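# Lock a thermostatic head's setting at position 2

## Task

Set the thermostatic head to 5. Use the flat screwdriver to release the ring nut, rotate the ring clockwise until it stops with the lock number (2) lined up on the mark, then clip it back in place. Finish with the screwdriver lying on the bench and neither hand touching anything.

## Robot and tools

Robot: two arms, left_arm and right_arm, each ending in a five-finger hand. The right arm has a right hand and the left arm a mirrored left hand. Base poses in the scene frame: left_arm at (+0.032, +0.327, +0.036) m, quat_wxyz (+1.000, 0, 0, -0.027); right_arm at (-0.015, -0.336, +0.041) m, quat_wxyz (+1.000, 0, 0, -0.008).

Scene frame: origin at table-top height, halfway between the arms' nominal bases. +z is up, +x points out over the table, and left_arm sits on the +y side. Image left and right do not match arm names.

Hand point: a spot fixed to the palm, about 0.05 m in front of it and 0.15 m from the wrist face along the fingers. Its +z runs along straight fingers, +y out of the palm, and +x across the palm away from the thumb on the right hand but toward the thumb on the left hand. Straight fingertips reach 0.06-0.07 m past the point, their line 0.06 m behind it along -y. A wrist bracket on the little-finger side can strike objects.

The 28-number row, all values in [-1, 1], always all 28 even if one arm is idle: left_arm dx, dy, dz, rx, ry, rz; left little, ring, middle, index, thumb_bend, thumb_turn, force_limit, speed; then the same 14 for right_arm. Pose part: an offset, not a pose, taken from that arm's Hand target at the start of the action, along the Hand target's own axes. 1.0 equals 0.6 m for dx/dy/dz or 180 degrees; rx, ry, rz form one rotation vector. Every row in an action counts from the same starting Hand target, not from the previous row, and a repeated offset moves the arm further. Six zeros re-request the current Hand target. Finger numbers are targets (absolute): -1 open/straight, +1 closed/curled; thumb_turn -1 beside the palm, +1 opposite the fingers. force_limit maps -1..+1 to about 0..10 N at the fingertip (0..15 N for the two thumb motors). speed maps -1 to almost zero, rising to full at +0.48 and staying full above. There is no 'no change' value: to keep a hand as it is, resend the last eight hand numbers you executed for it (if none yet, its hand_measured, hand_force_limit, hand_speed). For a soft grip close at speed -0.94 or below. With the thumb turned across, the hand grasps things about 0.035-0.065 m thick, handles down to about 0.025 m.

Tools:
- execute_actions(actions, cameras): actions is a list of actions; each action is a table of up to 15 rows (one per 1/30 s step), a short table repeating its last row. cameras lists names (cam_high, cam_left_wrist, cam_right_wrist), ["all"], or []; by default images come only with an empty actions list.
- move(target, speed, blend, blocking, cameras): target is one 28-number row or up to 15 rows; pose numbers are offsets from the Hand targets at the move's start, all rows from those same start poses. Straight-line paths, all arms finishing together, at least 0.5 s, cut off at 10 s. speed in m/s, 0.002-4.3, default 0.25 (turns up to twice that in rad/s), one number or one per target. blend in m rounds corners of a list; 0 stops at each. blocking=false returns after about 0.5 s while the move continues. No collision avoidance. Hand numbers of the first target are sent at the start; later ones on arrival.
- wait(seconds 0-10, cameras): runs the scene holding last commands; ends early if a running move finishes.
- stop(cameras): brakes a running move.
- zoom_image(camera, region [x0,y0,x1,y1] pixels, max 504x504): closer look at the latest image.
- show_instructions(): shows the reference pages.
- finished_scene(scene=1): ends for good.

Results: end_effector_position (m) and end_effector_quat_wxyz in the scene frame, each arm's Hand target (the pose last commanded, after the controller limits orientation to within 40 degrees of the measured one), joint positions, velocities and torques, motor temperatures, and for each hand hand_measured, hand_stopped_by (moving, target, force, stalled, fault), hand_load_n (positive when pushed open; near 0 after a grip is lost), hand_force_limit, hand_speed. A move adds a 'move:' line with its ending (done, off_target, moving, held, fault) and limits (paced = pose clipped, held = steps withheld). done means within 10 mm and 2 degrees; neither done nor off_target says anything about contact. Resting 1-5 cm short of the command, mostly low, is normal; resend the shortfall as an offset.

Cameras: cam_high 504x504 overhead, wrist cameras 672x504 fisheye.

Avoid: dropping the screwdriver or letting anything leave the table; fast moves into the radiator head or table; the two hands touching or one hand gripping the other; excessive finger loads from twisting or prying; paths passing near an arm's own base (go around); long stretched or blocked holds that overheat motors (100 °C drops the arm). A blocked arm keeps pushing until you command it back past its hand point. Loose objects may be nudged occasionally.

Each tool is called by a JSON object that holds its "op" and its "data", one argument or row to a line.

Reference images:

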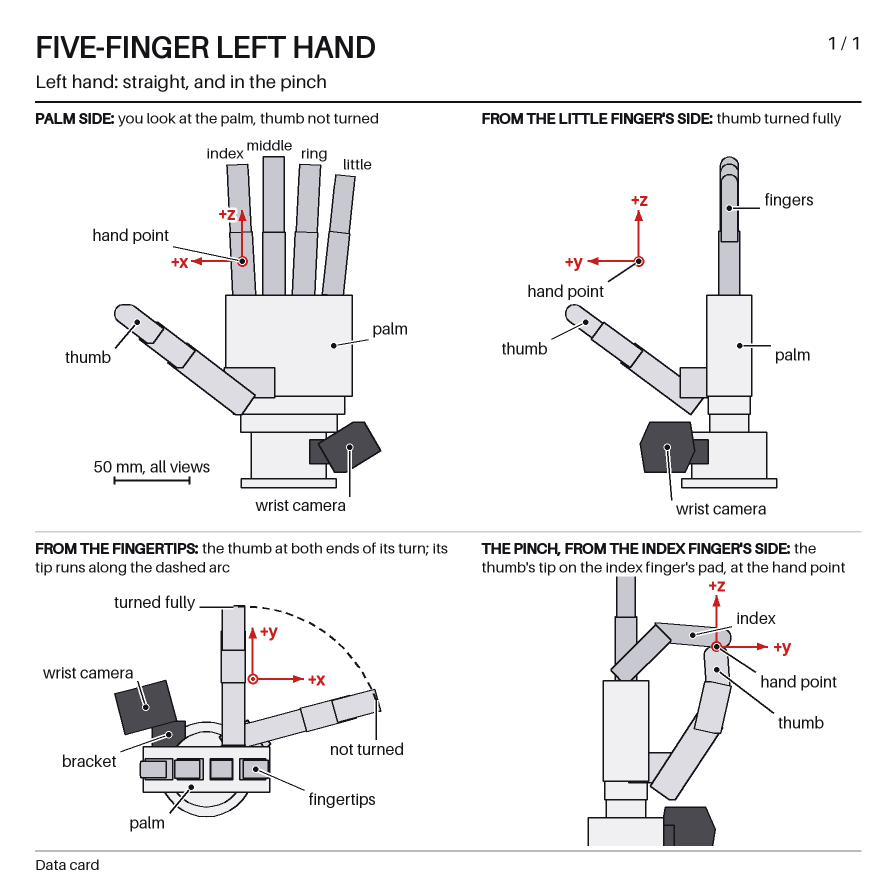

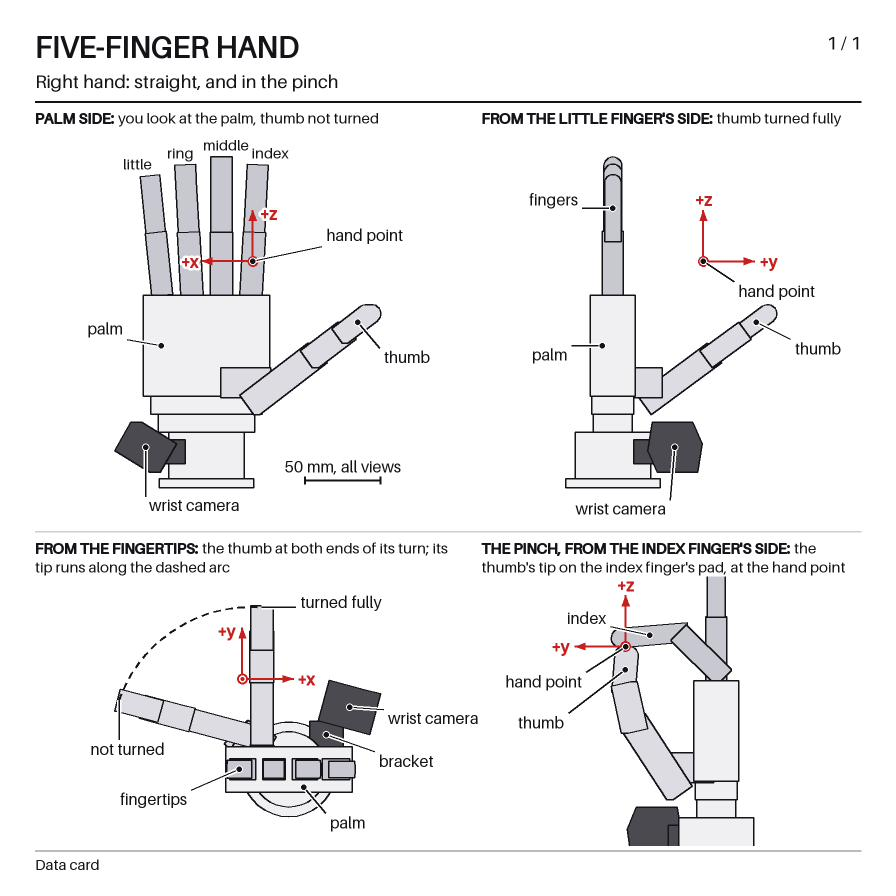

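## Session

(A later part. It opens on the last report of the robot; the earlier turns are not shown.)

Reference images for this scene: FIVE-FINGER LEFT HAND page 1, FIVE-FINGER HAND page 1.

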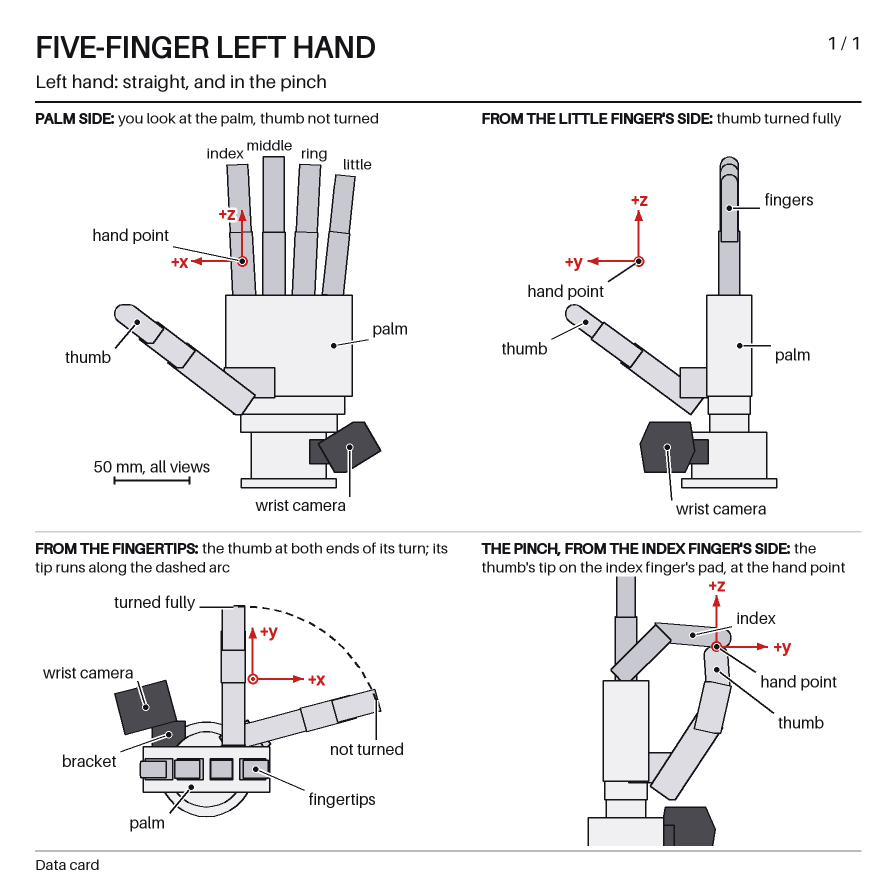

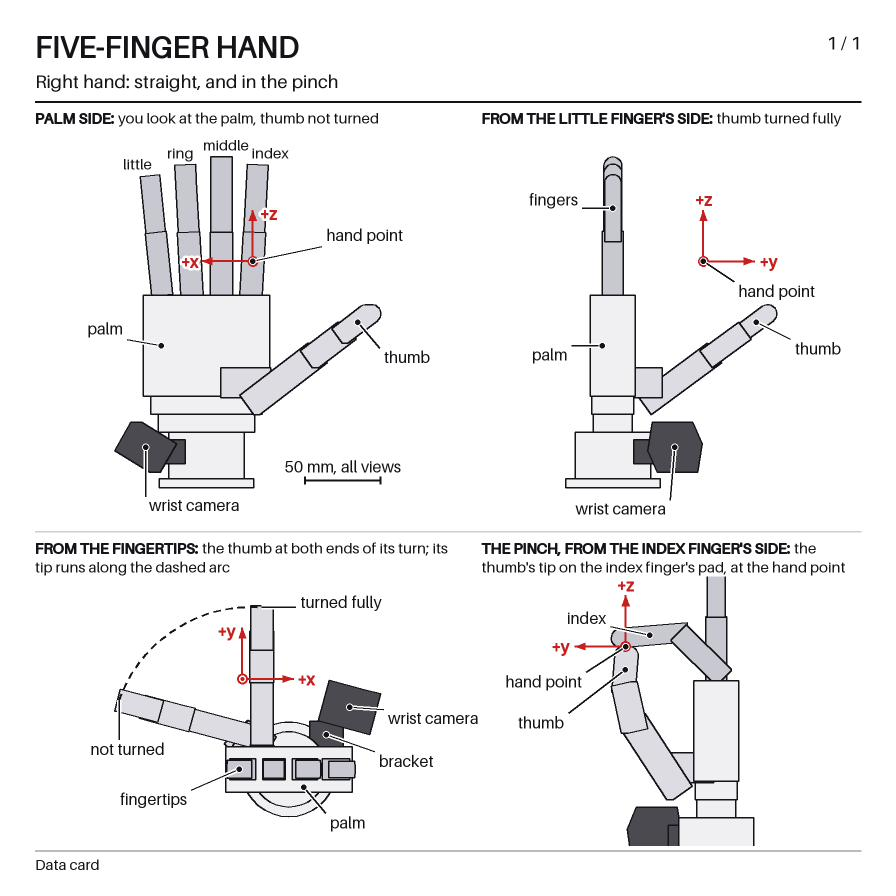

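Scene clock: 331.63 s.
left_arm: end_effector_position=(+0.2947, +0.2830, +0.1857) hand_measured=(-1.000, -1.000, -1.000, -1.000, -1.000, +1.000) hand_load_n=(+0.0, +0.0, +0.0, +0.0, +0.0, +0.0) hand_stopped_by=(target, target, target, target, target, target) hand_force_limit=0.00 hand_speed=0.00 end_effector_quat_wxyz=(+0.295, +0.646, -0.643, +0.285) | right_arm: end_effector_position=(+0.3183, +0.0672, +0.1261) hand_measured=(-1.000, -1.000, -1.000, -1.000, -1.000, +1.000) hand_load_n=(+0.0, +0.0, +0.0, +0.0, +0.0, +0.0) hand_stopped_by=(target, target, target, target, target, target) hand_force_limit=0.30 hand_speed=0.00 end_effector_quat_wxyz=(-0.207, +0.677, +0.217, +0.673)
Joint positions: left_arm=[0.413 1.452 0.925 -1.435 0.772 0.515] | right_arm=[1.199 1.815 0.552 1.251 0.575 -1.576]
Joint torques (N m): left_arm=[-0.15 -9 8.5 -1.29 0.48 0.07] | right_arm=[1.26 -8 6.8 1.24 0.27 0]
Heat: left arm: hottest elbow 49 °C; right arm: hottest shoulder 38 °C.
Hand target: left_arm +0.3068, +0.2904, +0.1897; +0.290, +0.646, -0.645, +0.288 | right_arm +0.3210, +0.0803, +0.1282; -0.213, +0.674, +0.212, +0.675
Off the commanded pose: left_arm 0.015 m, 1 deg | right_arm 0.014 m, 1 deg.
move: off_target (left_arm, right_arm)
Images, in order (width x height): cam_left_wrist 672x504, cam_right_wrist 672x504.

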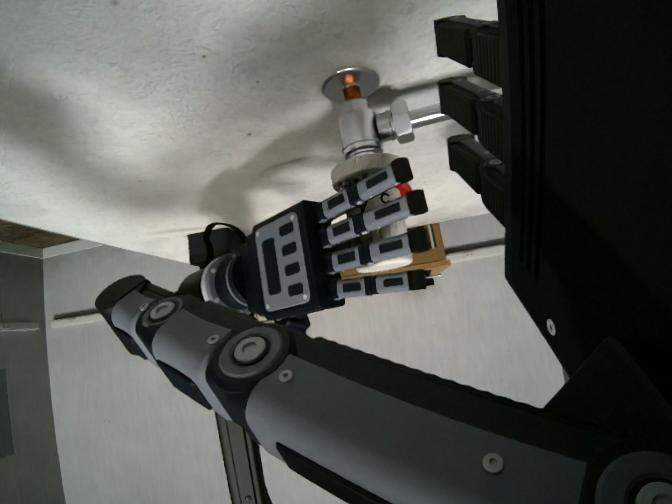

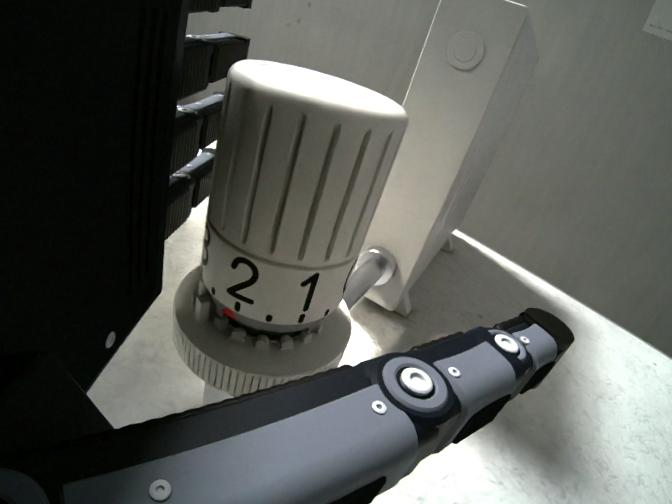

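{"op": "move", "data": {
  "target": [
    [0,0,0,0,0,0,-1,-1,-1,-1,-1,1,0,0,0,0,-0.1333,0,0,0,-1,-1,-1,-1,-1,1,0.3,0]
  ],
  "speed": 0.25,
  "cameras": ["cam_right_wrist","cam_left_wrist"]
}}

{"op": "zoom_image", "data": {
  "camera": "cam_left_wrist",
  "region": [325, 165, 405, 215]
}}

{"op": "zoom_image", "data": {
  "camera": "cam_right_wrist",
  "region": [230, 140, 350, 260]
}}

Scene clock: 332.90 s.
left_arm: end_effector_position=(+0.2947, +0.2830, +0.1857) hand_measured=(-1.000, -1.000, -1.000, -1.000, -1.000, +1.000) hand_load_n=(+0.0, +0.0, +0.0, +0.0, +0.0, +0.0) hand_stopped_by=(target, target, target, target, target, target) hand_force_limit=0.00 hand_speed=0.00 end_effector_quat_wxyz=(+0.295, +0.646, -0.643, +0.285) | right_arm: end_effector_position=(+0.2586, +0.0349, +0.1213) hand_measured=(-1.000, -1.000, -1.000, -1.000, -1.000, +1.000) hand_load_n=(+0.0, +0.0, +0.0, +0.0, +0.0, +0.5) hand_stopped_by=(target, target, target, target, target, target) hand_force_limit=0.30 hand_speed=0.00 end_effector_quat_wxyz=(-0.203, +0.678, +0.220, +0.671)
Joint positions: left_arm=[0.413 1.452 0.925 -1.435 0.772 0.515] | right_arm=[1.334 1.774 0.418 1.333 0.712 -1.576]
Joint torques (N m): left_arm=[-0.03 -8.94 8.53 -1.28 0.48 0.08] | right_arm=[1.08 -8.82 2.78 2.07 0.24 -0.03]
Heat: left arm: hottest elbow 49 °C; right arm: hottest shoulder 38 °C.
Hand target: left_arm +0.3068, +0.2904, +0.1897; +0.290, +0.646, -0.645, +0.288 | right_arm +0.2555, +0.0344, +0.1281; -0.213, +0.674, +0.212, +0.675
Off the commanded pose: left_arm 0.015 m, 1 deg | right_arm 0.008 m, 2 deg.
move: off_target (left_arm)
Images, in order (width x height): cam_left_wrist 672x504, cam_right_wrist 672x504.

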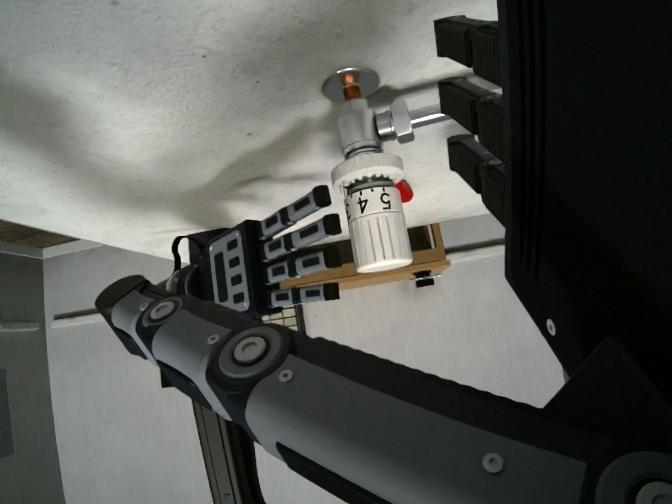

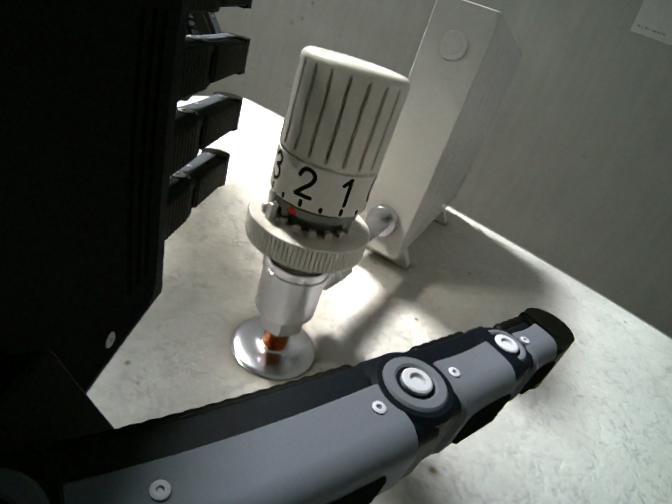

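Scaled by 6.300 from the camera's 672x504 image, which has a finer 960x720 frame.

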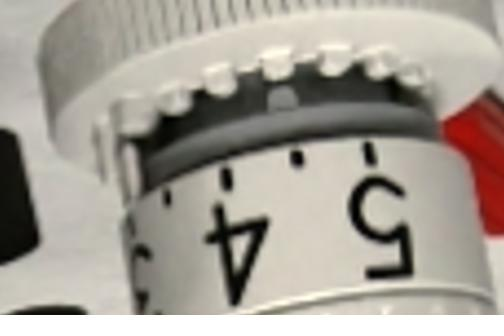

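Scaled by 4.200 from the camera's 672x504 image, which has a finer 960x720 frame.

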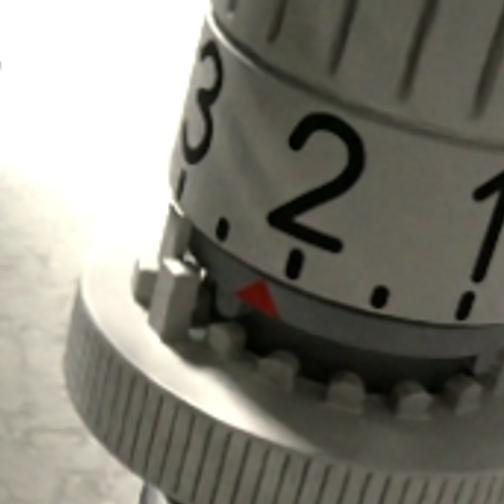

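{"op": "move", "data": {
  "target": [
    [0,0,0,0,0,0,-1,-1,-1,-1,-1,1,0,0,0,0,-0.1333,0,0,0,-1,-1,-1,-1,-1,1,0.3,0],
    [0,0,0,0,0,0,-1,-1,-1,-1,-1,1,0,0,-0.0218,0.1047,0.0783,0.3333,0,0,-1,-1,-1,-1,-1,1,0.3,0],
    [0,0,0,0,0,0,-1,-1,-1,-1,-1,1,0,0,-0.056,-0.024,0.169,0.3333,0,0,-1,-1,-1,-1,-1,1,0.3,0]
  ],
  "speed": [0.25,0.25,0.15],
  "blend": [0.02,0.01,0],
  "cameras": ["cam_right_wrist","cam_left_wrist"]
}}

Scene clock: 337.43 s.
left_arm: end_effector_position=(+0.2947, +0.2830, +0.1857) hand_measured=(-1.000, -1.000, -1.000, -1.000, -1.000, +1.000) hand_load_n=(+0.0, +0.0, +0.0, +0.0, +0.0, -0.5) hand_stopped_by=(target, target, target, target, target, target) hand_force_limit=0.00 hand_speed=0.00 end_effector_quat_wxyz=(+0.295, +0.646, -0.643, +0.285) | right_arm: end_effector_position=(+0.3239, +0.0965, +0.0957) hand_measured=(-1.000, -1.000, -1.000, -1.000, -1.000, +1.000) hand_load_n=(+0.0, +0.0, +0.0, +0.0, +0.0, +0.0) hand_stopped_by=(target, target, target, target, target, target) hand_force_limit=0.30 hand_speed=0.00 end_effector_quat_wxyz=(+0.521, -0.479, -0.521, -0.478)
Joint positions: left_arm=[0.413 1.452 0.925 -1.435 0.772 0.515] | right_arm=[0.685 1.94 0.583 1.354 -0.986 -1.573]
Joint torques (N m): left_arm=[-0.09 -9 8.51 -1.26 0.48 0.08] | right_arm=[1.14 -8.29 5.38 1.02 0.2 -0.04]
Heat: left arm: hottest elbow 49 °C; right arm: hottest shoulder 38 °C.
Hand target: left_arm +0.3068, +0.2904, +0.1897; +0.290, +0.646, -0.645, +0.288 | right_arm +0.3305, +0.1044, +0.0947; +0.521, -0.477, -0.521, -0.478
Off the commanded pose: left_arm 0.015 m, 1 deg | right_arm 0.010 m, 0 deg.
move: off_target (left_arm)
Images, in order (width x height): cam_left_wrist 672x504, cam_right_wrist 672x504.

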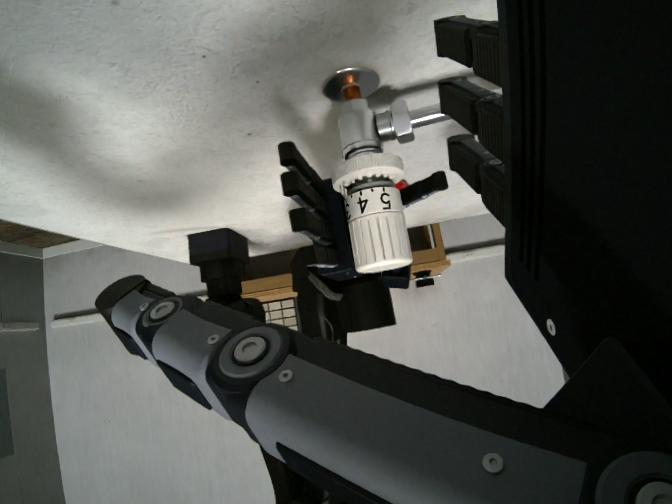

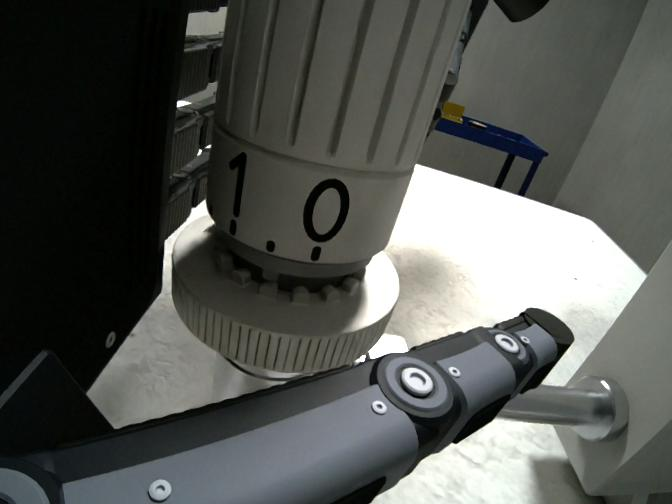

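{"op": "move", "data": {
  "target": [
    [0,0,0,0,0,0,-1,-1,-1,-1,-1,1,0,0,-0.005,0,0,0,0,0,-1,-1,-1,-1,-1,1,0.3,0],
    [0,0,0,0,0,0,-1,-1,-1,-1,-1,1,0,0,-0.005,0,0,0,0,0,-1,-1,-1,0.65,0.65,1,0.6,-0.55]
  ],
  "speed": 0.1,
  "cameras": ["cam_left_wrist"]
}}

{"op": "zoom_image", "data": {
  "camera": "cam_left_wrist",
  "region": [325, 135, 405, 215]
}}

Scene clock: 339.33 s.
left_arm: end_effector_position=(+0.2947, +0.2830, +0.1857) hand_measured=(-1.000, -1.000, -1.000, -1.000, -1.000, +1.000) hand_load_n=(+0.0, +0.0, +0.0, +0.0, +0.0, +0.0) hand_stopped_by=(target, target, target, target, target, target) hand_force_limit=0.00 hand_speed=0.00 end_effector_quat_wxyz=(+0.295, +0.646, -0.643, +0.285) | right_arm: end_effector_position=(+0.3210, +0.0983, +0.0898) hand_measured=(-1.000, -1.000, -1.000, -0.100, -0.542, +1.000) hand_load_n=(+0.0, +0.0, +0.0, +14.0, +14.0, -1.0) hand_stopped_by=(target, target, target, force, force, target) hand_force_limit=0.60 hand_speed=-0.55 end_effector_quat_wxyz=(+0.523, -0.481, -0.522, -0.472)
Joint positions: left_arm=[0.413 1.452 0.925 -1.435 0.772 0.515] | right_arm=[0.691 1.952 0.585 1.353 -0.987 -1.572]
Joint torques (N m): left_arm=[-0.21 -9 8.51 -1.24 0.48 0.08] | right_arm=[0.44 -8.59 5.39 1.24 0.2 -0.01]
Heat: left arm: hottest elbow 49 °C; right arm: hottest shoulder 38 °C.
Hand target: left_arm +0.3068, +0.2904, +0.1897; +0.290, +0.646, -0.645, +0.288 | right_arm +0.3304, +0.1044, +0.0916; +0.522, -0.477, -0.521, -0.478
Off the commanded pose: left_arm 0.015 m, 1 deg | right_arm 0.011 m, 1 deg.
move: off_target (left_arm, right_arm); target 2's new numbers were sent with right_arm's hand 0.011 m and 1 deg from that target
Images, in order (width x height): cam_left_wrist 672x504.

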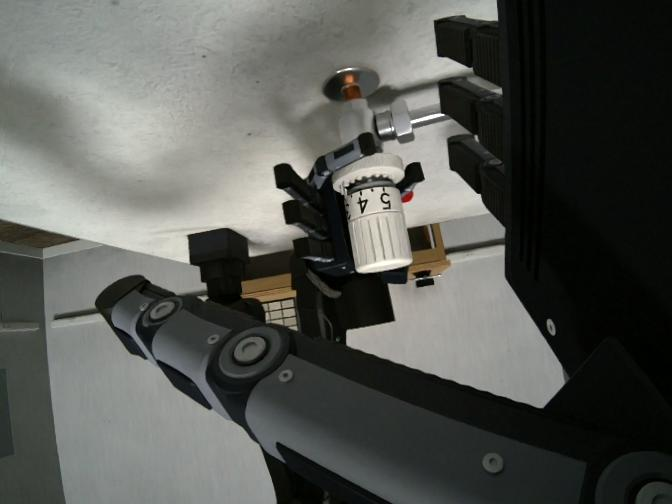

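Scaled by 6.300 from the camera's 672x504 image, which has a finer 960x720 frame.

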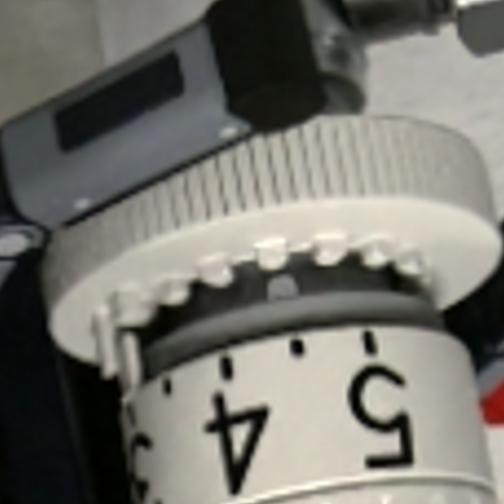

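{"op": "move", "data": {
  "target": [
    [0,0,0,0,0,0,-1,-1,-1,-1,-1,1,0,0,0.003,-0.0109,-0.0105,-0.0667,0,0,-1,-1,-1,0.65,0.65,1,0.6,-0.55]
  ],
  "speed": 0.08,
  "cameras": ["cam_left_wrist","cam_right_wrist"]
}}

{"op": "zoom_image", "data": {
  "camera": "cam_left_wrist",
  "region": [325, 135, 405, 215]
}}

Scene clock: 341.40 s.
left_arm: end_effector_position=(+0.2947, +0.2830, +0.1857) hand_measured=(-1.000, -1.000, -1.000, -1.000, -1.000, +1.000) hand_load_n=(+0.0, +0.0, +0.0, +0.0, -0.5, +0.0) hand_stopped_by=(target, target, target, target, target, target) hand_force_limit=0.00 hand_speed=0.00 end_effector_quat_wxyz=(+0.295, +0.646, -0.643, +0.285) | right_arm: end_effector_position=(+0.3272, +0.0978, +0.0879) hand_measured=(-1.000, -1.000, -1.000, -0.098, -0.538, +1.000) hand_load_n=(+0.0, +0.0, +0.0, +0.5, +1.0, +0.5) hand_stopped_by=(target, target, target, force, force, target) hand_force_limit=0.60 hand_speed=-0.55 end_effector_quat_wxyz=(-0.469, +0.533, +0.469, +0.526)
Joint positions: left_arm=[0.413 1.452 0.925 -1.435 0.772 0.515] | right_arm=[0.78 1.949 0.537 1.402 -0.685 -1.57]
Joint torques (N m): left_arm=[-0.03 -9 8.51 -1.26 0.48 0.07] | right_arm=[1.26 -10.46 2.3 1.72 0.36 -0.07]
Heat: left arm: hottest elbow 49 °C; right arm: hottest shoulder 38 °C.
Hand target: left_arm +0.3068, +0.2904, +0.1897; +0.290, +0.646, -0.645, +0.288 | right_arm +0.3244, +0.0976, +0.0935; -0.469, +0.529, +0.468, +0.530
Off the commanded pose: left_arm 0.015 m, 1 deg | right_arm 0.006 m, 1 deg.
move: off_target (left_arm)
Images, in order (width x height): cam_left_wrist 672x504, cam_right_wrist 672x504.

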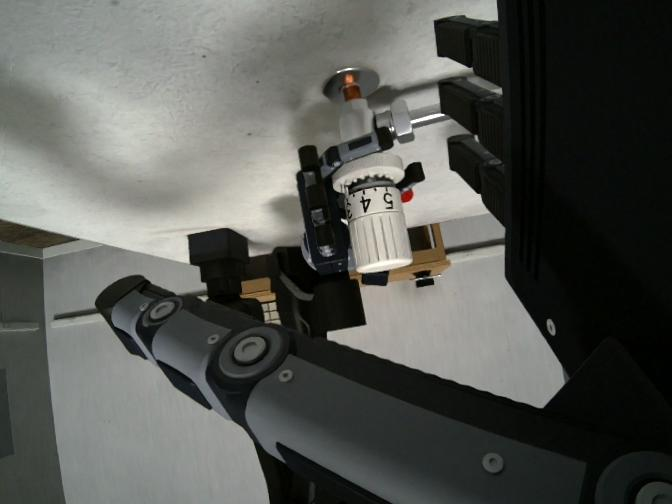

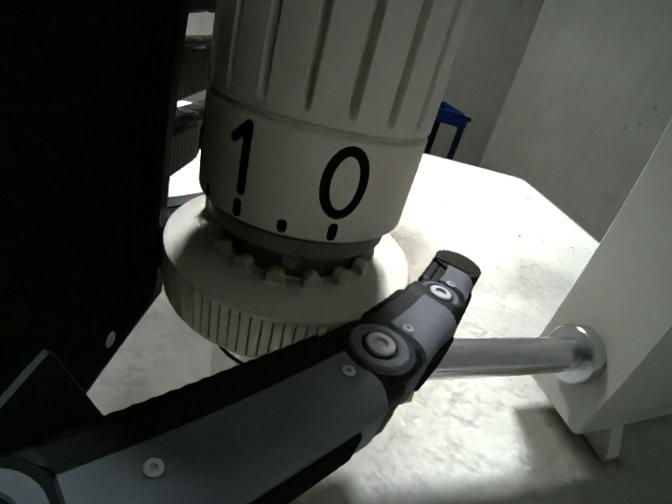

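Scaled by 6.300 from the camera's 672x504 image, which has a finer 960x720 frame.

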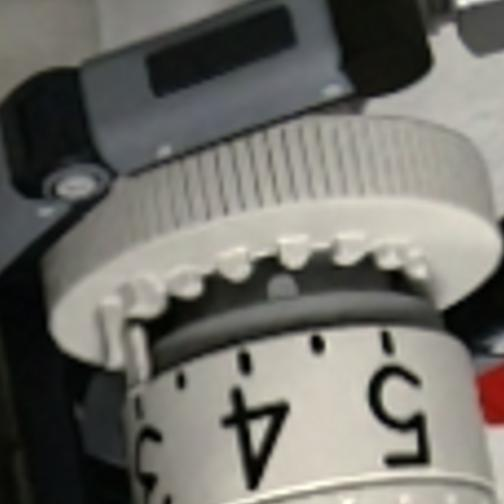

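{"op": "move", "data": {
  "target": [
    [0,0,0,0,0,0,-1,-1,-1,-1,-1,1,0,0,0,0,0,0,0,0,-1,-1,-1,-0.5,-0.8,1,0.3,0],
    [0,0,0,0,0,0,-1,-1,-1,-1,-1,1,0,0,0.0133,-0.0062,-0.0041,0,0,0,-1,-1,-1,-0.5,-0.8,1,0.3,0]
  ],
  "speed": 0.1
}}

Scene clock: 347.13 s.
left_arm: end_effector_position=(+0.2947, +0.2830, +0.1857) hand_measured=(-1.000, -1.000, -1.000, -1.000, -1.000, +1.000) hand_load_n=(+0.0, +0.0, +0.0, +0.0, +0.0, -0.5) hand_stopped_by=(target, target, target, target, target, target) hand_force_limit=0.00 hand_speed=0.00 end_effector_quat_wxyz=(+0.295, +0.646, -0.643, +0.285) | right_arm: end_effector_position=(+0.3243, +0.0951, +0.0972) hand_measured=(-1.000, -1.000, -1.000, -0.500, -0.800, +1.000) hand_load_n=(+0.0, +0.0, +0.0, +0.0, +0.0, +0.0) hand_stopped_by=(target, target, target, target, target, target) hand_force_limit=0.30 hand_speed=0.00 end_effector_quat_wxyz=(-0.468, +0.531, +0.467, +0.530)
Joint positions: left_arm=[0.413 1.452 0.925 -1.435 0.772 0.515] | right_arm=[0.782 1.92 0.521 1.399 -0.678 -1.57]
Joint torques (N m): left_arm=[-0.03 -9 8.5 -1.28 0.48 0.08] | right_arm=[1.38 -10.29 2.41 1.1 0.21 -0.11]
Heat: left arm: hottest elbow 49 °C; right arm: hottest shoulder 39 °C.
Hand target: left_arm +0.3068, +0.2904, +0.1897; +0.290, +0.646, -0.645, +0.288 | right_arm +0.3203, +0.0956, +0.1013; -0.469, +0.529, +0.468, +0.530
Off the commanded pose: left_arm 0.015 m, 1 deg | right_arm 0.006 m, 0 deg.
move: off_target (left_arm)

{"op": "execute_actions", "data": {
  "actions": []
}}

Scene clock: 347.63 s.
left_arm: end_effector_position=(+0.2947, +0.2830, +0.1857) hand_measured=(-1.000, -1.000, -1.000, -1.000, -1.000, +1.000) hand_load_n=(+0.0, +0.0, +0.0, +0.0, +0.0, -0.5) hand_stopped_by=(target, target, target, target, target, target) hand_force_limit=0.00 hand_speed=0.00 end_effector_quat_wxyz=(+0.295, +0.646, -0.643, +0.285) | right_arm: end_effector_position=(+0.3243, +0.0951, +0.0972) hand_measured=(-1.000, -1.000, -1.000, -0.500, -0.800, +1.000) hand_load_n=(+0.0, +0.0, +0.0, +0.0, +0.0, +0.5) hand_stopped_by=(target, target, target, target, target, target) hand_force_limit=0.30 hand_speed=0.00 end_effector_quat_wxyz=(-0.468, +0.531, +0.467, +0.530)
Joint positions: left_arm=[0.413 1.452 0.925 -1.435 0.772 0.515] | right_arm=[0.782 1.92 0.521 1.399 -0.678 -1.57]
Joint velocities: within noise
Joint torques (N m): left_arm=[-0.09 -8.88 8.51 -1.25 0.49 0.09] | right_arm=[1.38 -9.52 2.43 1.17 0.25 -0.07]
Motor temperatures (°C): left_arm=[32 34 49 31 31 31] | right_arm=[28 38 32 30 32 30]
Heat: left arm: hottest elbow 49 °C; right arm: hottest shoulder 38 °C.
Hand target: left_arm +0.3068, +0.2904, +0.1897; +0.290, +0.646, -0.645, +0.288 | right_arm +0.3203, +0.0956, +0.1013; -0.469, +0.529, +0.468, +0.530
Off the commanded pose: left_arm 0.015 m, 1 deg | right_arm 0.006 m, 0 deg.

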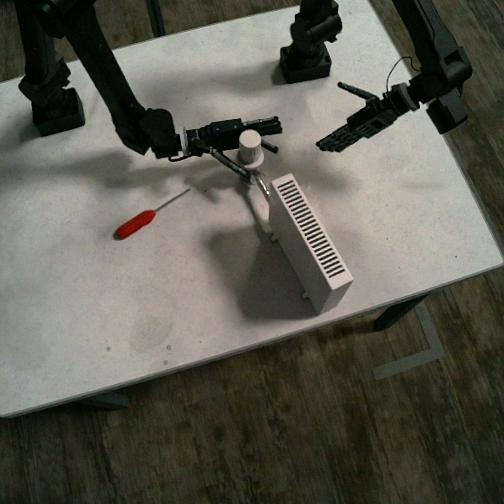

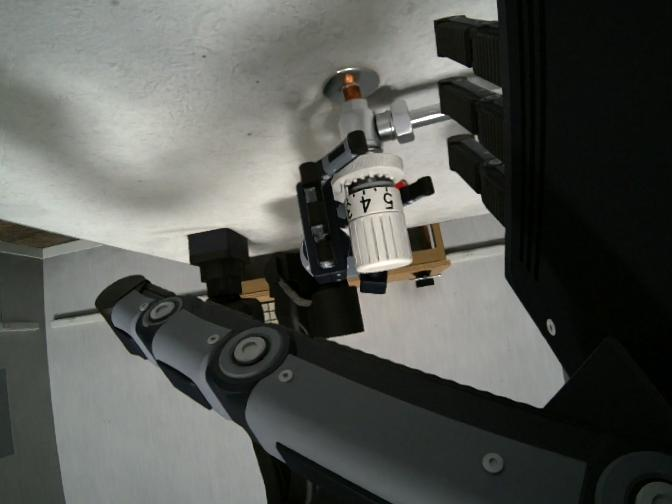

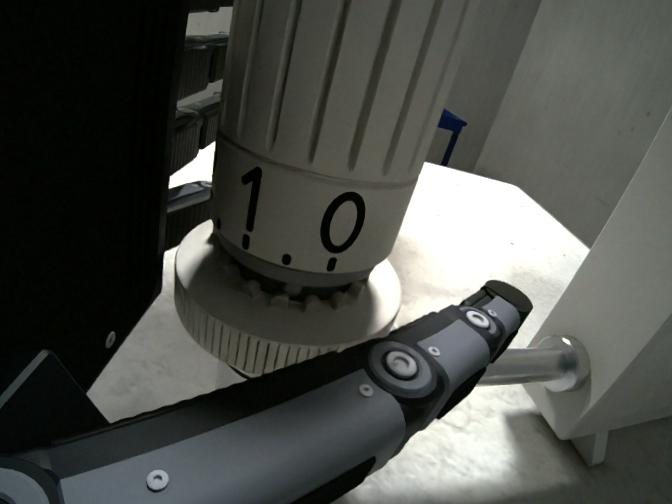

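{"op": "move", "data": {
  "target": [
    [0,0,0,0,0,0,-1,-1,-1,-1,-1,1,0,0,-0.0095,-0.0015,0.0008,0,0,0,-1,-1,-1,-0.5,-0.8,1,0.3,0],
    [0,0,0,0,0,0,-1,-1,-1,-1,-1,1,0,0,-0.0095,-0.0015,0.0008,0,0,0,-1,-1,-1,0.7,0.7,1,0.6,-0.55]
  ],
  "speed": 0.05,
  "cameras": ["cam_left_wrist","cam_right_wrist"]
}}

{"op": "zoom_image", "data": {
  "camera": "cam_left_wrist",
  "region": [325, 135, 405, 215]
}}

Scene clock: 349.27 s.
left_arm: end_effector_position=(+0.2947, +0.2830, +0.1857) hand_measured=(-1.000, -1.000, -1.000, -1.000, -1.000, +1.000) hand_load_n=(+0.0, +0.0, +0.0, +0.0, -0.5, +0.0) hand_stopped_by=(target, target, target, target, target, target) hand_force_limit=0.00 hand_speed=0.00 end_effector_quat_wxyz=(+0.295, +0.646, -0.643, +0.285) | right_arm: end_effector_position=(+0.3186, +0.1007, +0.0972) hand_measured=(-1.000, -1.000, -1.000, +0.010, -0.510, +1.000) hand_load_n=(+0.0, +0.0, +0.0, +15.0, +10.0, -2.0) hand_stopped_by=(target, target, target, force, force, target) hand_force_limit=0.60 hand_speed=-0.55 end_effector_quat_wxyz=(-0.471, +0.529, +0.469, +0.528)
Joint positions: left_arm=[0.413 1.452 0.925 -1.435 0.772 0.515] | right_arm=[0.8 1.921 0.522 1.399 -0.668 -1.568]
Joint torques (N m): left_arm=[-0.03 -9 8.51 -1.28 0.48 0.07] | right_arm=[-0.09 -8.7 2.73 1.95 -0.05 -0.15]
Heat: left arm: hottest elbow 49 °C; right arm: hottest shoulder 38 °C.
Hand target: left_arm +0.3068, +0.2904, +0.1897; +0.290, +0.646, -0.645, +0.288 | right_arm +0.3195, +0.0962, +0.0957; -0.469, +0.529, +0.468, +0.530
Off the commanded pose: left_arm 0.015 m, 1 deg | right_arm 0.005 m, 0 deg.
move: off_target (left_arm)
Images, in order (width x height): cam_left_wrist 672x504, cam_right_wrist 672x504.

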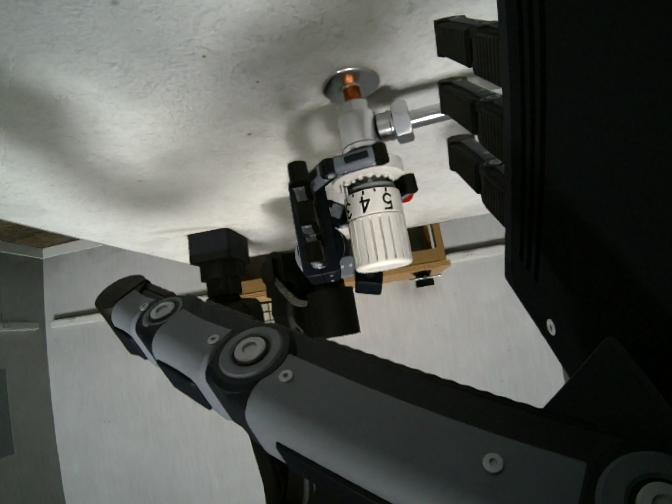

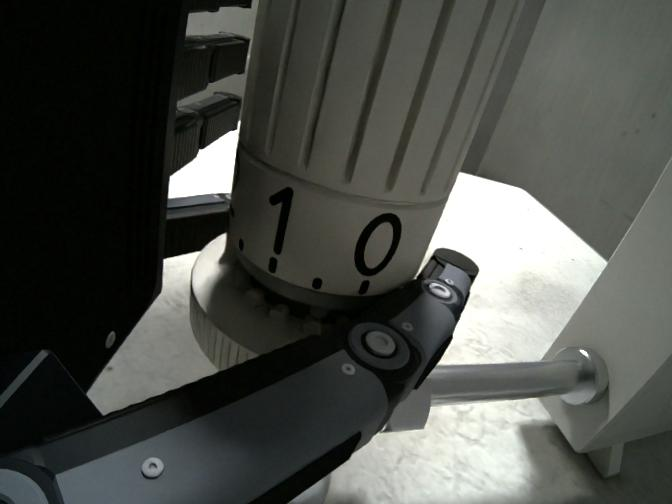

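Scaled by 6.300 from the camera's 672x504 image, which has a finer 960x720 frame.

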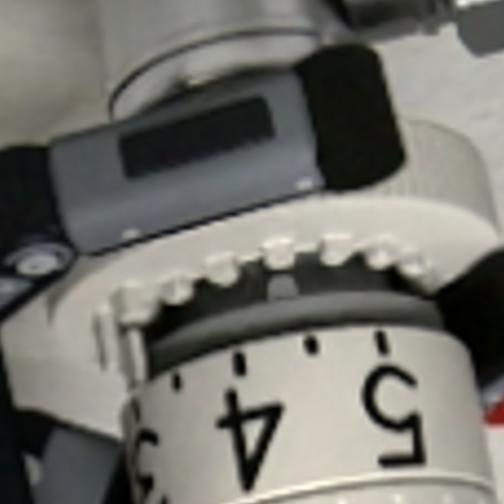

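{"op": "move", "data": {
  "target": [
    [0,0,0,0,0,0,-1,-1,-1,-1,-1,1,0,0,0,0,0,0,0,0,-1,-1,-1,-0.6,-0.8,1,0.3,0.2],
    [0,0,0,0,0,0,-1,-1,-1,-1,-1,1,0,0,-0.012,0.0,0,0,0,0,-1,-1,-1,-0.6,-0.8,1,0.3,0.2]
  ],
  "speed": 0.05,
  "cameras": ["cam_left_wrist","cam_right_wrist"]
}}

{"op": "zoom_image", "data": {
  "camera": "cam_left_wrist",
  "region": [325, 135, 405, 215]
}}

Scene clock: 351.20 s.
left_arm: end_effector_position=(+0.2947, +0.2830, +0.1857) hand_measured=(-1.000, -1.000, -1.000, -1.000, -1.000, +1.000) hand_load_n=(+0.0, +0.0, +0.0, +0.0, +0.0, +0.0) hand_stopped_by=(target, target, target, target, target, target) hand_force_limit=0.00 hand_speed=0.00 end_effector_quat_wxyz=(+0.295, +0.646, -0.643, +0.285) | right_arm: end_effector_position=(+0.3180, +0.0997, +0.0923) hand_measured=(-1.000, -1.000, -1.000, -0.600, -0.800, +1.000) hand_load_n=(+0.0, +0.0, +0.0, +0.0, +0.0, +0.0) hand_stopped_by=(target, target, target, target, target, target) hand_force_limit=0.30 hand_speed=0.20 end_effector_quat_wxyz=(-0.470, +0.529, +0.469, +0.529)
Joint positions: left_arm=[0.413 1.452 0.925 -1.435 0.772 0.515] | right_arm=[0.8 1.94 0.522 1.421 -0.669 -1.568]
Joint torques (N m): left_arm=[0.03 -9.11 8.53 -1.26 0.49 0.08] | right_arm=[-0.09 -8.29 2.7 2.06 -0.04 -0.11]
Heat: left arm: hottest elbow 49 °C; right arm: hottest shoulder 38 °C.
Hand target: left_arm +0.3068, +0.2904, +0.1897; +0.290, +0.646, -0.645, +0.288 | right_arm +0.3195, +0.0962, +0.0884; -0.469, +0.529, +0.468, +0.530
Off the commanded pose: left_arm 0.015 m, 1 deg | right_arm 0.005 m, 0 deg.
move: off_target (left_arm)
Images, in order (width x height): cam_left_wrist 672x504, cam_right_wrist 672x504.

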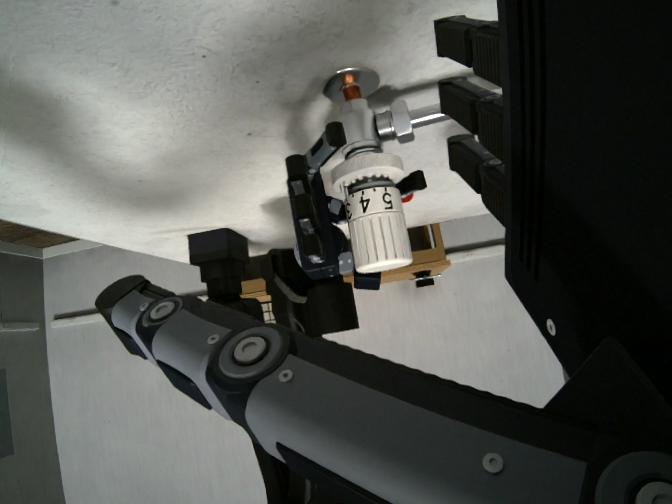

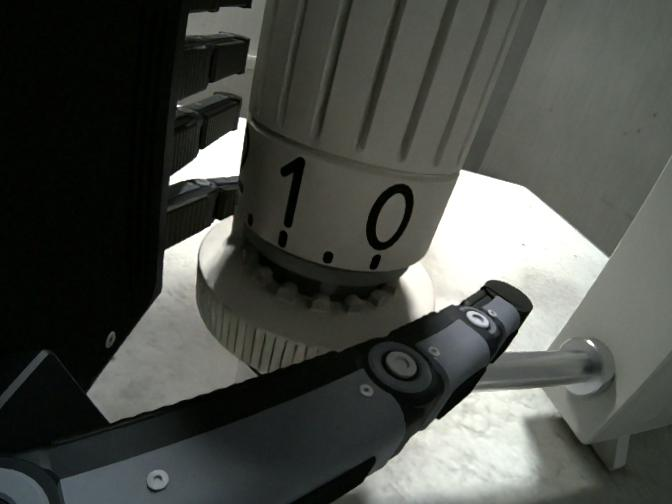

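Scaled by 6.300 from the camera's 672x504 image, which has a finer 960x720 frame.

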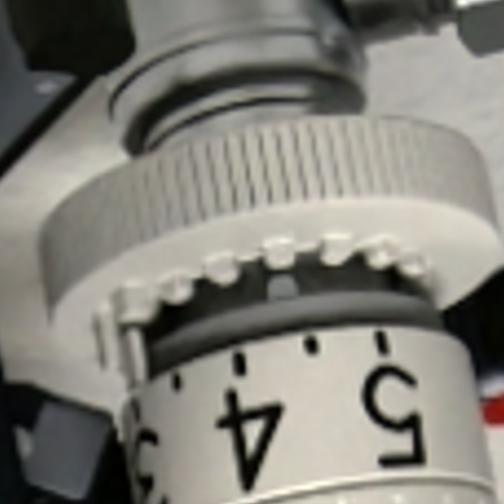

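{"op": "move", "data": {
  "target": [0,0,0,0,0,0,-1,-1,-1,-1,-1,1,0,0,0.0,0.0099,-0.0060,0,0,0,-1,-1,-1,-0.6,-0.8,1,0.3,0.2],
  "speed": 0.05
}}

Scene clock: 352.37 s.
left_arm: end_effector_position=(+0.2947, +0.2830, +0.1857) hand_measured=(-1.000, -1.000, -1.000, -1.000, -1.000, +1.000) hand_load_n=(+0.0, +0.0, +0.0, +0.0, +0.0, +0.0) hand_stopped_by=(target, target, target, target, target, target) hand_force_limit=0.00 hand_speed=0.00 end_effector_quat_wxyz=(+0.295, +0.646, -0.643, +0.285) | right_arm: end_effector_position=(+0.3231, +0.0946, +0.0923) hand_measured=(-1.000, -1.000, -1.000, -0.600, -0.800, +1.000) hand_load_n=(+0.0, +0.0, +0.0, +0.0, +0.0, +0.0) hand_stopped_by=(target, target, target, target, target, target) hand_force_limit=0.30 hand_speed=0.20 end_effector_quat_wxyz=(-0.470, +0.529, +0.468, +0.529)
Joint positions: left_arm=[0.413 1.452 0.925 -1.435 0.772 0.515] | right_arm=[0.78 1.94 0.522 1.421 -0.687 -1.568]
Joint torques (N m): left_arm=[-0.03 -9.05 8.49 -1.24 0.48 0.08] | right_arm=[-0.15 -8.59 2.84 1.87 -0.11 -0.11]
Heat: left arm: hottest elbow 49 °C; right arm: hottest shoulder 38 °C.
Hand target: left_arm +0.3068, +0.2904, +0.1897; +0.290, +0.646, -0.645, +0.288 | right_arm +0.3250, +0.0919, +0.0883; -0.469, +0.530, +0.468, +0.530
Off the commanded pose: left_arm 0.015 m, 1 deg | right_arm 0.005 m, 0 deg.
move: off_target (left_arm)

{"op": "move", "data": {
  "target": [0,0,0,0,0,0,-1,-1,-1,-1,-1,1,0,0,0.0,0.0,0.0010,0,0,0,-1,-1,-1,0.65,0.65,1,0.6,-0.55],
  "speed": 0.05,
  "cameras": ["cam_left_wrist","cam_right_wrist"]
}}

{"op": "zoom_image", "data": {
  "camera": "cam_left_wrist",
  "region": [325, 135, 405, 215]
}}

Scene clock: 353.80 s.
left_arm: end_effector_position=(+0.2947, +0.2830, +0.1857) hand_measured=(-1.000, -1.000, -1.000, -1.000, -1.000, +1.000) hand_load_n=(+0.0, +0.0, +0.0, +0.0, +0.0, +0.0) hand_stopped_by=(target, target, target, target, target, target) hand_force_limit=0.00 hand_speed=0.00 end_effector_quat_wxyz=(+0.295, +0.646, -0.643, +0.285) | right_arm: end_effector_position=(+0.3226, +0.0951, +0.0921) hand_measured=(-1.000, -1.000, -1.000, -0.112, -0.536, +1.000) hand_load_n=(+0.0, +0.0, +0.0, +14.5, +16.0, -0.5) hand_stopped_by=(target, target, target, force, force, target) hand_force_limit=0.60 hand_speed=-0.55 end_effector_quat_wxyz=(-0.471, +0.528, +0.469, +0.528)
Joint positions: left_arm=[0.413 1.452 0.925 -1.435 0.772 0.515] | right_arm=[0.781 1.942 0.522 1.421 -0.69 -1.568]
Joint torques (N m): left_arm=[-0.09 -9.11 8.5 -1.25 0.48 0.07] | right_arm=[-0.44 -7.41 3 1.96 0.1 -0.15]
Heat: left arm: hottest elbow 49 °C; right arm: hottest shoulder 38 °C.
Hand target: left_arm +0.3068, +0.2904, +0.1897; +0.290, +0.646, -0.645, +0.288 | right_arm +0.3250, +0.0925, +0.0884; -0.469, +0.529, +0.468, +0.530
Off the commanded pose: left_arm 0.015 m, 1 deg | right_arm 0.005 m, 0 deg.
move: off_target (left_arm)
Images, in order (width x height): cam_left_wrist 672x504, cam_right_wrist 672x504.

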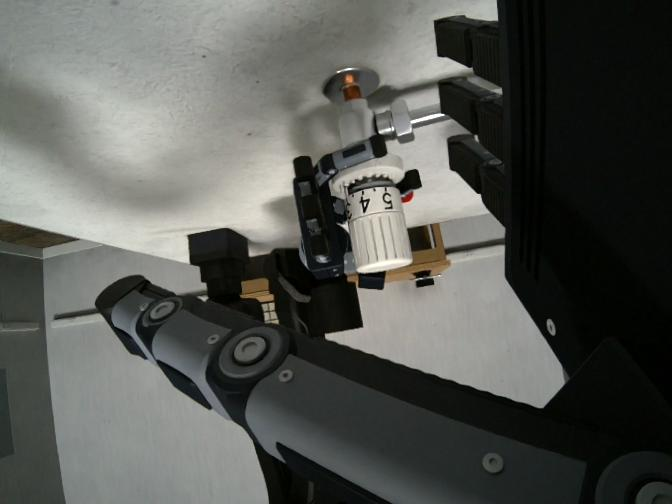

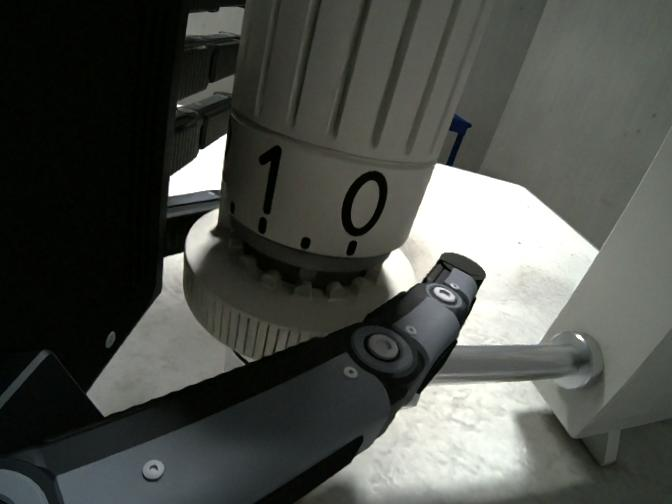

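Scaled by 6.300 from the camera's 672x504 image, which has a finer 960x720 frame.

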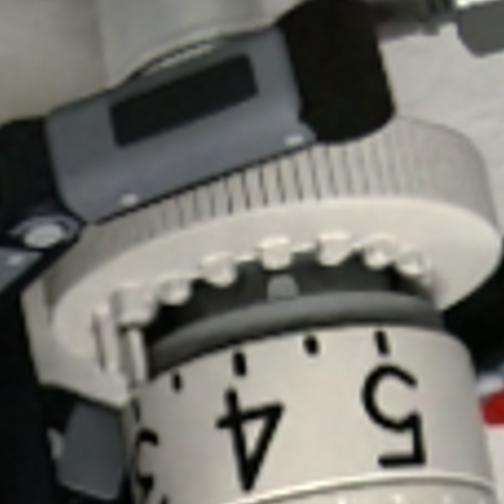

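{"op": "move", "data": {
  "target": [0,0,0,0,0,0,-1,-1,-1,-1,-1,1,0,0,0.0,-0.0023,-0.0020,-0.0667,0,0,-1,-1,-1,0.65,0.65,1,0.6,-0.55],
  "speed": 0.1,
  "cameras": ["cam_left_wrist","cam_right_wrist"]
}}

{"op": "zoom_image", "data": {
  "camera": "cam_left_wrist",
  "region": [325, 135, 405, 215]
}}

Scene clock: 355.57 s.
left_arm: end_effector_position=(+0.2947, +0.2830, +0.1857) hand_measured=(-1.000, -1.000, -1.000, -1.000, -1.000, +1.000) hand_load_n=(+0.0, +0.0, +0.0, +0.0, +0.0, +0.0) hand_stopped_by=(target, target, target, target, target, target) hand_force_limit=0.00 hand_speed=0.00 end_effector_quat_wxyz=(+0.295, +0.646, -0.643, +0.285) | right_arm: end_effector_position=(+0.3249, +0.0926, +0.0924) hand_measured=(-1.000, -1.000, -1.000, -0.112, -0.536, +1.000) hand_load_n=(+0.0, +0.0, +0.0, +13.0, +16.5, +0.0) hand_stopped_by=(target, target, target, force, force, target) hand_force_limit=0.60 hand_speed=-0.55 end_effector_quat_wxyz=(-0.413, +0.573, +0.410, +0.577)
Joint positions: left_arm=[0.413 1.452 0.925 -1.435 0.772 0.515] | right_arm=[0.89 1.942 0.495 1.455 -0.368 -1.568]
Joint torques (N m): left_arm=[-0.03 -9.05 8.51 -1.28 0.47 0.08] | right_arm=[1.14 -9.11 2.36 1.5 0.45 -0.08]
Heat: left arm: hottest elbow 49 °C; right arm: hottest shoulder 38 °C.
Hand target: left_arm +0.3068, +0.2904, +0.1897; +0.290, +0.646, -0.645, +0.288 | right_arm +0.3235, +0.0915, +0.0884; -0.411, +0.575, +0.410, +0.576
Off the commanded pose: left_arm 0.015 m, 1 deg | right_arm 0.004 m, 0 deg.
move: off_target (left_arm)
Images, in order (width x height): cam_left_wrist 672x504, cam_right_wrist 672x504.

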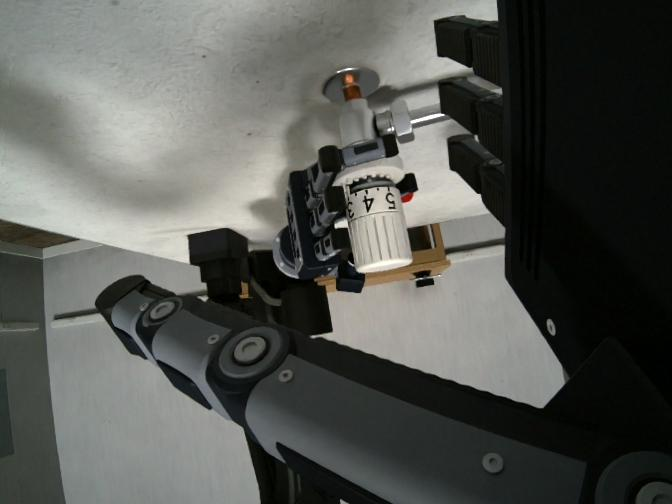

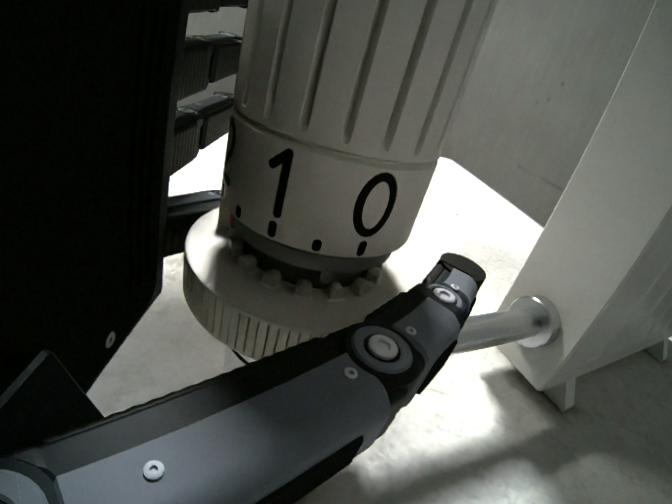

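Scaled by 6.300 from the camera's 672x504 image, which has a finer 960x720 frame.

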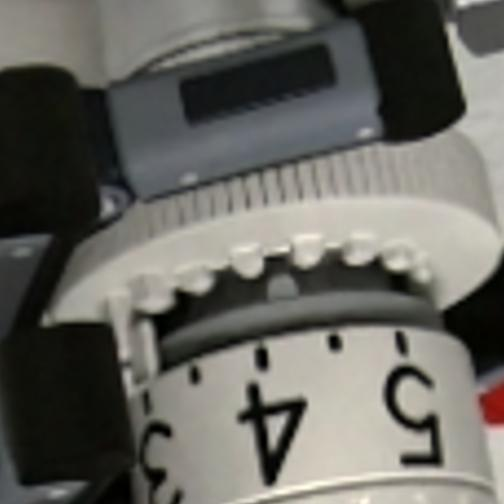

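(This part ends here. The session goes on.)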